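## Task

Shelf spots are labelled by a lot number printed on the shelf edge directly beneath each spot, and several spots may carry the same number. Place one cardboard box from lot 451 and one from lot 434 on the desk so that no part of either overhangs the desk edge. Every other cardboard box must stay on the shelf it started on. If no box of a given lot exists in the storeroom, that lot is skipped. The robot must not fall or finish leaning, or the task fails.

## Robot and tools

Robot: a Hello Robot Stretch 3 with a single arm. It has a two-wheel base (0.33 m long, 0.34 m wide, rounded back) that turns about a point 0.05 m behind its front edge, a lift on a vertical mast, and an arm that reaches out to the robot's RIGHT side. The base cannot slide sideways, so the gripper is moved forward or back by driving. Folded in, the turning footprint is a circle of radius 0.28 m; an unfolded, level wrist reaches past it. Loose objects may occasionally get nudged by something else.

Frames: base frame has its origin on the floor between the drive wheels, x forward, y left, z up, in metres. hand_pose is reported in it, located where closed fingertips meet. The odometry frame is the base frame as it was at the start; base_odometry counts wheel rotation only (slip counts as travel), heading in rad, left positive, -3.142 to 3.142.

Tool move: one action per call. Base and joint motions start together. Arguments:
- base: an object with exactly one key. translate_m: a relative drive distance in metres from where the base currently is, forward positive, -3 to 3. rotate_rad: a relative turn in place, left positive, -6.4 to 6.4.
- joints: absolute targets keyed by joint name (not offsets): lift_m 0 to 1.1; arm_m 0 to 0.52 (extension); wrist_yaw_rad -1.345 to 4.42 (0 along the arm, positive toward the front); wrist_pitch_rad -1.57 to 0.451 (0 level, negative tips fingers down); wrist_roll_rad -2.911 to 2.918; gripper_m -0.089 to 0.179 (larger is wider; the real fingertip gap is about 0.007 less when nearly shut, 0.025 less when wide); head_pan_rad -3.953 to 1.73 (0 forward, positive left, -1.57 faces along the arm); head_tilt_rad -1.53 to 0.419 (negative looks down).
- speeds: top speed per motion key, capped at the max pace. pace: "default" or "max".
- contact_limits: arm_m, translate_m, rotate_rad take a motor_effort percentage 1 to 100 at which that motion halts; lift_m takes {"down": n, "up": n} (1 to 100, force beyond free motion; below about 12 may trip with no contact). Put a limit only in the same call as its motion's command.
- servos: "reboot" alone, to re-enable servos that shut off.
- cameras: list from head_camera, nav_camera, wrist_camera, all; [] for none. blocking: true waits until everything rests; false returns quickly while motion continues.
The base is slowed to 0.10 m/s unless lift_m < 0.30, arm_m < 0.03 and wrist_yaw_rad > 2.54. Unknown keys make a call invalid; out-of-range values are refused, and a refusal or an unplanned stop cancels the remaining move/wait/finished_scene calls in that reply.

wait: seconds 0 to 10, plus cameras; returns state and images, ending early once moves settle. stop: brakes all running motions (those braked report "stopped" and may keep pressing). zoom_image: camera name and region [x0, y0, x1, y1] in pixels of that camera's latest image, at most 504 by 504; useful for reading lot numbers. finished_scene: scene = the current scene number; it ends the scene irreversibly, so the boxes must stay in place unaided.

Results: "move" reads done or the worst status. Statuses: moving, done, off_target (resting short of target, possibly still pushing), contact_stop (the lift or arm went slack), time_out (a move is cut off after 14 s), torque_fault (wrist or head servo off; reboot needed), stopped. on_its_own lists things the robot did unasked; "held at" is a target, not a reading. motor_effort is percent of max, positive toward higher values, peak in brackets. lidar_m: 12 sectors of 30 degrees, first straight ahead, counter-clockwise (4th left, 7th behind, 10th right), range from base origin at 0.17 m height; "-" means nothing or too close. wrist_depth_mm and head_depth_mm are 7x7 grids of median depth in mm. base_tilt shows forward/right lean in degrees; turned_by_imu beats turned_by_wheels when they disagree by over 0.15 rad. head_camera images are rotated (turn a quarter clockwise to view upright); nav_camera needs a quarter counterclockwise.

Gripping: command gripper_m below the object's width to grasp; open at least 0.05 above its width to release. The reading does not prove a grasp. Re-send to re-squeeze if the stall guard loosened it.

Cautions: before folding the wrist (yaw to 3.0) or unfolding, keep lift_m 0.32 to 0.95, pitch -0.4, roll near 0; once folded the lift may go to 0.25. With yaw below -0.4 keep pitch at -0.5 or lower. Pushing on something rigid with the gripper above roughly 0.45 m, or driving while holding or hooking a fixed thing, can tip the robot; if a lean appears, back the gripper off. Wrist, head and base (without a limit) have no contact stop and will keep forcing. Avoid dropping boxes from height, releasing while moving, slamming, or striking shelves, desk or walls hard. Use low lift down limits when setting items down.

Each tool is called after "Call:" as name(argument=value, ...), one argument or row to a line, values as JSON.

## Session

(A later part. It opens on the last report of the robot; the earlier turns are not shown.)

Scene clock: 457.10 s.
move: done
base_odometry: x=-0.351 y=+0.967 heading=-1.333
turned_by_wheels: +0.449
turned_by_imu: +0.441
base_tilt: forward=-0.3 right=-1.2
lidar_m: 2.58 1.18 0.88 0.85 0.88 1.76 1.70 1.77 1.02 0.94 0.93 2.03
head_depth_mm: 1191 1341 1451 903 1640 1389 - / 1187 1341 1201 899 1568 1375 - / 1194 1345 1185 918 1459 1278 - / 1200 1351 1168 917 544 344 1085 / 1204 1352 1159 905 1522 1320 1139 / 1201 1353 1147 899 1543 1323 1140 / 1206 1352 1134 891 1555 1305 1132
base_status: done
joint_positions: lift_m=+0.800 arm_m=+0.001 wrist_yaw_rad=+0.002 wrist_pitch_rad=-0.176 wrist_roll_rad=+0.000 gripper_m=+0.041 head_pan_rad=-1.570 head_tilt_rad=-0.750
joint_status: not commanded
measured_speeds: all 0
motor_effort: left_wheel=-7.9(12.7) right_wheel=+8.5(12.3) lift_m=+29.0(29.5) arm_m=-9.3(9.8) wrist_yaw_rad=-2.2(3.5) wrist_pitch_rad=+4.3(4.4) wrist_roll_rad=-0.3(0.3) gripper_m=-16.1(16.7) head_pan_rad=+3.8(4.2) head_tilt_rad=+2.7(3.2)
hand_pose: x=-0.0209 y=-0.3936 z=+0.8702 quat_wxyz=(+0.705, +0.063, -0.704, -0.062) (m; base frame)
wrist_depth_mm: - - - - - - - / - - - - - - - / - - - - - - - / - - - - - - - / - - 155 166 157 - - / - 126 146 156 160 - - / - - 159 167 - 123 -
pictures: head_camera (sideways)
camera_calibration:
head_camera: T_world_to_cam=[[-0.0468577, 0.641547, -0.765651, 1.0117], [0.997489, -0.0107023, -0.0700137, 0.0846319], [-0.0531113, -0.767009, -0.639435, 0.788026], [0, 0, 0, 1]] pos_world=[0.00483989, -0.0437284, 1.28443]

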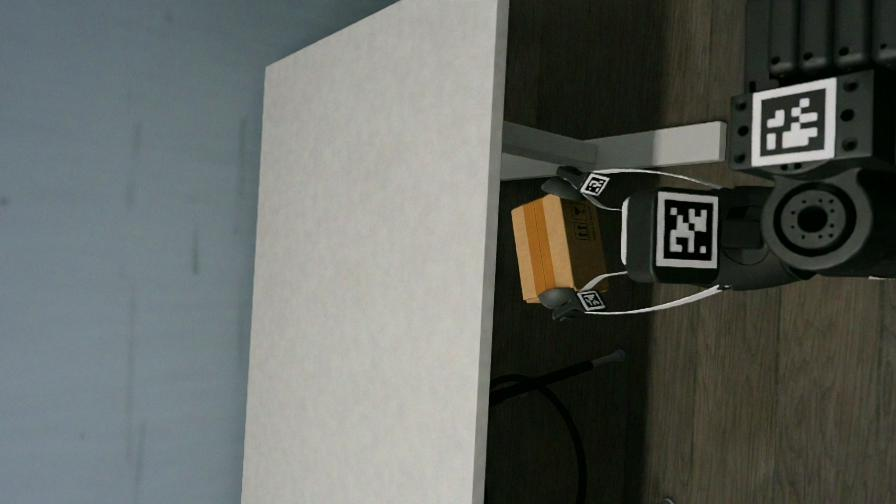

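Call:
move(
  joints={"arm_m": 0.43},
  speeds={"arm_m": 0.3},
  cameras=[],
)

Call:
move(
  joints={"lift_m": 0.715},
  cameras=[],
)

Call:
move(
  joints={"lift_m": 0.685},
  speeds={"lift_m": 0.03},
  contact_limits={"lift_m": {"down": 13}},
  cameras=["wrist_camera"],
)

Scene clock: 468.47 s.
move: done
base_odometry: x=-0.351 y=+0.967 heading=-1.333
turned_by_wheels: +0.000
turned_by_imu: +0.000
base_tilt: forward=-0.4 right=-1.3
lidar_m: 2.57 1.18 0.87 0.85 0.88 1.76 1.70 1.77 1.02 0.94 0.93 2.03
head_depth_mm: 1191 1344 1439 907 1541 297 - / 1187 1345 1197 431 363 327 1160 / 1195 1339 586 858 1555 1341 1151 / 1200 1342 684 857 1604 1340 1148 / 1201 1349 1152 908 1581 1327 1143 / 1196 1350 1145 900 1539 1327 1139 / 1202 1355 1135 891 1568 1310 1134
base_status: not commanded
joint_positions: lift_m=+0.800 arm_m=+0.430 wrist_yaw_rad=+0.002 wrist_pitch_rad=-0.176 wrist_roll_rad=+0.000 gripper_m=+0.041 head_pan_rad=-1.570 head_tilt_rad=-0.750
joint_status: all done
measured_speeds: all 0
motor_effort: left_wheel=-8.3(8.6) right_wheel=+9.3(10.0) lift_m=+30.0(30.2) arm_m=+13.3(15.3) wrist_yaw_rad=-3.4(3.7) wrist_pitch_rad=+4.2(4.4) wrist_roll_rad=-0.2(0.4) gripper_m=-16.0(16.7) head_pan_rad=+3.7(3.8) head_tilt_rad=+1.2(2.6)
hand_pose: x=-0.0209 y=-0.8230 z=+0.8701 quat_wxyz=(+0.705, +0.063, -0.704, -0.062) (m; base frame)
wrist_depth_mm: - - - - - - - / - - - - - - - / - - - - - - - / - - - - - - - / - - 155 165 157 - - / - - 145 156 159 - - / - - 155 163 - 104 -
pictures: none
No camera images: "cameras" was empty.

Scene clock: 470.07 s.
move: done
base_odometry: x=-0.351 y=+0.967 heading=-1.333
turned_by_wheels: +0.000
turned_by_imu: +0.000
base_tilt: forward=-0.3 right=-1.3
lidar_m: 2.57 1.18 0.87 0.85 0.88 1.76 1.70 1.78 1.02 0.94 0.93 2.03
head_depth_mm: 1190 1336 1441 907 1620 1350 340 / 1195 1343 1191 903 453 374 332 / 1191 1342 1186 632 1546 1336 1154 / 1198 1347 1173 682 1587 1332 1147 / 1198 1348 1161 910 1581 1318 1143 / 1198 1357 1152 898 1536 1322 1131 / 1212 1358 1130 892 1565 1315 1131
base_status: not commanded
joint_positions: lift_m=+0.715 arm_m=+0.430 wrist_yaw_rad=+0.002 wrist_pitch_rad=-0.176 wrist_roll_rad=+0.000 gripper_m=+0.041 head_pan_rad=-1.570 head_tilt_rad=-0.750
joint_status: all done
measured_speeds: all 0
motor_effort: left_wheel=-7.8(8.6) right_wheel=+9.0(9.9) lift_m=+24.8(28.2) arm_m=+12.0(13.9) wrist_yaw_rad=-2.5(3.6) wrist_pitch_rad=+4.2(4.4) wrist_roll_rad=-0.2(0.3) gripper_m=-16.4(16.8) head_pan_rad=+3.0(3.7) head_tilt_rad=+1.4(2.2)
hand_pose: x=-0.0209 y=-0.8230 z=+0.7851 quat_wxyz=(+0.705, +0.063, -0.704, -0.062) (m; base frame)
wrist_depth_mm: - - - - - - - / - - - - - - - / - - - - - - - / - - - - - - - / - - 155 165 157 - - / - - 145 156 160 - - / - - 154 163 - 104 -
pictures: none
No camera images: "cameras" was empty.

Scene clock: 471.50 s.
move: done
base_odometry: x=-0.351 y=+0.967 heading=-1.333
turned_by_wheels: +0.000
turned_by_imu: +0.000
base_tilt: forward=-0.4 right=-1.1
lidar_m: 2.57 1.18 0.87 0.85 0.88 1.75 1.70 1.78 1.02 0.94 0.93 2.03
head_depth_mm: 1186 1335 1436 905 1621 1362 1140 / 1196 1336 1196 901 1531 405 353 / 1194 1341 1180 653 1512 1308 1158 / 1195 1345 1172 694 1586 1333 1148 / 1196 1345 1158 907 1589 1333 1142 / 1208 1350 1146 896 1530 1320 1139 / 1202 1365 1128 894 1566 1318 1130
base_status: not commanded
joint_positions: lift_m=+0.685 arm_m=+0.430 wrist_yaw_rad=+0.002 wrist_pitch_rad=-0.145 wrist_roll_rad=+0.000 gripper_m=+0.041 head_pan_rad=-1.570 head_tilt_rad=-0.750
joint_status: all done
measured_speeds: all 0
motor_effort: left_wheel=-8.2(8.4) right_wheel=+8.9(10.2) lift_m=+20.1(26.2) arm_m=+11.2(12.1) wrist_yaw_rad=-2.7(4.1) wrist_pitch_rad=-1.5(4.4) wrist_roll_rad=+0.2(0.3) gripper_m=-16.4(16.6) head_pan_rad=+2.8(3.5) head_tilt_rad=+1.0(2.1)
contact_limits: lift_m down 13 (down: maximum 72; up: maximum 65)
hand_pose: x=-0.0209 y=-0.8251 z=+0.7629 quat_wxyz=(+0.706, +0.052, -0.705, -0.051) (m; base frame)
wrist_depth_mm: - - - - - - - / - - - - - - - / - - - - - - - / - - - - - - - / - - 155 164 158 - - / - - 146 155 159 - - / - - 154 163 - 104 -
pictures: wrist_camera
camera_calibration:
wrist_camera: T_world_to_cam=[[-0.998898, -0.0446182, -0.014531, -0.0400405], [-0.00149802, 0.339829, -0.940486, 1.03037], [0.0469008, -0.939428, -0.339522, -0.348903], [0, 0, 0, 1]] pos_world=[-0.022089, -0.679706, 0.850008]

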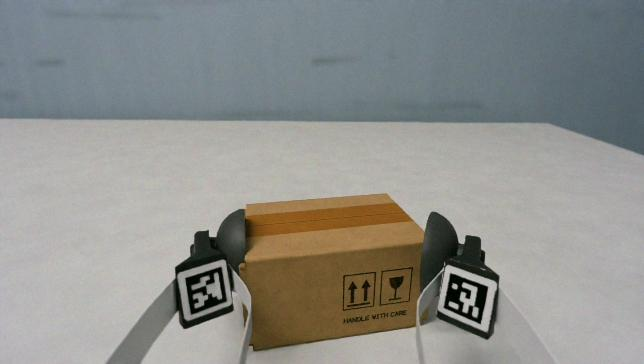

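Call:
move(
  joints={"lift_m": 0.691},
  cameras=[],
)

Call:
move(
  joints={"gripper_m": 0.17},
  cameras=[],
)

Call:
move(
  joints={"arm_m": 0.15},
  speeds={"arm_m": 0.3},
  cameras=["head_camera"],
)

Call:
finished_scene(
  scene=2,
)

Scene clock: 479.23 s.
move: done
base_odometry: x=-0.351 y=+0.967 heading=-1.333
turned_by_wheels: +0.000
turned_by_imu: +0.000
base_tilt: forward=-0.3 right=-1.3
lidar_m: 2.57 1.19 0.87 0.85 0.88 1.76 1.70 1.77 1.01 0.94 0.93 2.03
head_depth_mm: 1190 1336 1443 905 1627 1367 1141 / 1193 1338 1196 898 1486 399 347 / 1194 1341 1181 649 1515 1313 1149 / 1197 1341 1171 715 1589 1332 1146 / 1197 1350 1157 906 1577 1325 1144 / 1202 1349 1140 901 1538 1322 1135 / 1206 1356 1131 895 1561 1312 1129
base_status: not commanded
joint_positions: lift_m=+0.691 arm_m=+0.430 wrist_yaw_rad=+0.002 wrist_pitch_rad=-0.163 wrist_roll_rad=+0.000 gripper_m=+0.041 head_pan_rad=-1.570 head_tilt_rad=-0.750
joint_status: all done
measured_speeds: all 0
motor_effort: left_wheel=-7.7(8.4) right_wheel=+8.6(9.5) lift_m=+31.0(32.1) arm_m=+7.8(8.6) wrist_yaw_rad=-3.3(3.5) wrist_pitch_rad=+2.0(2.3) wrist_roll_rad=-0.2(0.3) gripper_m=-16.6(16.7) head_pan_rad=+2.4(3.4) head_tilt_rad=+0.8(1.6)
hand_pose: x=-0.0209 y=-0.8239 z=+0.7643 quat_wxyz=(+0.705, +0.059, -0.704, -0.057) (m; base frame)
wrist_depth_mm: - - - - - - - / - - - - - - - / - - - - - - - / - - - - - - - / - - 156 164 158 - - / - - 146 156 160 - - / - - 155 164 - 104 -
pictures: none
No camera images: "cameras" was empty.

Scene clock: 481.07 s.
move: done
base_odometry: x=-0.351 y=+0.967 heading=-1.333
turned_by_wheels: +0.000
turned_by_imu: +0.000
base_tilt: forward=-0.4 right=-1.1
lidar_m: 2.57 1.19 0.88 0.85 0.88 1.75 1.70 1.77 1.02 0.94 0.93 2.03
head_depth_mm: 1187 1339 1448 904 1630 1360 1143 / 1196 1335 1193 899 1493 399 348 / 1198 1342 1185 646 1511 1318 1153 / 1199 1345 1170 703 1597 1336 1149 / 1194 1357 1157 906 1572 1321 1146 / 1195 1346 1145 899 1536 1319 1132 / 1208 1348 1135 891 1558 1317 1136
base_status: not commanded
joint_positions: lift_m=+0.691 arm_m=+0.430 wrist_yaw_rad=+0.002 wrist_pitch_rad=-0.164 wrist_roll_rad=+0.000 gripper_m=+0.170 head_pan_rad=-1.570 head_tilt_rad=-0.750
joint_status: all done
measured_speeds: all 0
motor_effort: left_wheel=-7.5(8.3) right_wheel=+8.9(9.6) lift_m=+30.1(31.6) arm_m=+5.5(8.1) wrist_yaw_rad=-0.9(3.9) wrist_pitch_rad=+2.1(2.3) wrist_roll_rad=+0.1(0.4) gripper_m=+0.4(84.5) head_pan_rad=+2.5(3.6) head_tilt_rad=+1.3(1.8)
hand_pose: x=-0.0209 y=-0.8238 z=+0.7641 quat_wxyz=(+0.705, +0.059, -0.704, -0.058) (m; base frame)
wrist_depth_mm: - - - - - - - / - - - - - - - / - - - - - - - / - - - - - - - / - 143 165 164 164 - - / - 124 151 156 166 - - / - - - 163 - - 106
pictures: none
No camera images: "cameras" was empty.

Scene clock: 484.17 s.
move: done
base_odometry: x=-0.351 y=+0.967 heading=-1.333
turned_by_wheels: +0.000
turned_by_imu: +0.000
base_tilt: forward=-0.2 right=-1.2
lidar_m: 2.57 1.19 0.87 0.85 0.89 1.75 1.70 1.77 1.02 0.94 0.93 2.03
head_depth_mm: 1184 1332 1445 909 1620 1360 1147 / 1190 1341 1198 899 1569 403 350 / 1191 1345 1180 921 1514 440 1159 / 1200 1348 1174 911 547 469 1153 / 1202 1361 1158 909 1547 1325 1138 / 1203 1349 1143 902 1534 1315 1140 / 1206 1360 1128 892 1567 1309 1125
base_status: not commanded
joint_positions: lift_m=+0.691 arm_m=+0.150 wrist_yaw_rad=+0.002 wrist_pitch_rad=-0.165 wrist_roll_rad=+0.000 gripper_m=+0.170 head_pan_rad=-1.570 head_tilt_rad=-0.750
joint_status: all done
measured_speeds: all 0
motor_effort: left_wheel=-7.9(8.1) right_wheel=+8.9(9.9) lift_m=+28.0(30.4) arm_m=-12.3(14.9) wrist_yaw_rad=-1.9(3.9) wrist_pitch_rad=+2.2(2.4) wrist_roll_rad=-0.1(0.4) gripper_m=+0.5(1.6) head_pan_rad=+2.4(3.4) head_tilt_rad=+0.6(1.4)
hand_pose: x=-0.0209 y=-0.5438 z=+0.7639 quat_wxyz=(+0.705, +0.059, -0.704, -0.058) (m; base frame)
wrist_depth_mm: - - - - - - - / - - - - - - - / - - - 421 - - - / - - - - - - - / - 143 - - - - - / 116 141 - - - 133 - / 116 - - - - - 106
pictures: head_camera (sideways)
camera_calibration:
head_camera: T_world_to_cam=[[-0.0468577, 0.641547, -0.765651, 1.0117], [0.997489, -0.0107023, -0.0700137, 0.0846319], [-0.0531113, -0.767009, -0.639435, 0.788026], [0, 0, 0, 1]] pos_world=[0.00483989, -0.0437284, 1.28443]

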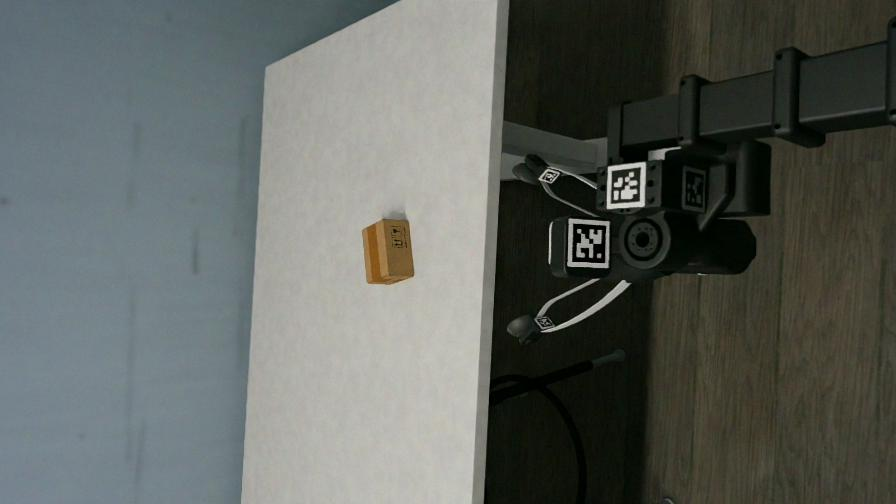

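The scene is finished: the task was done.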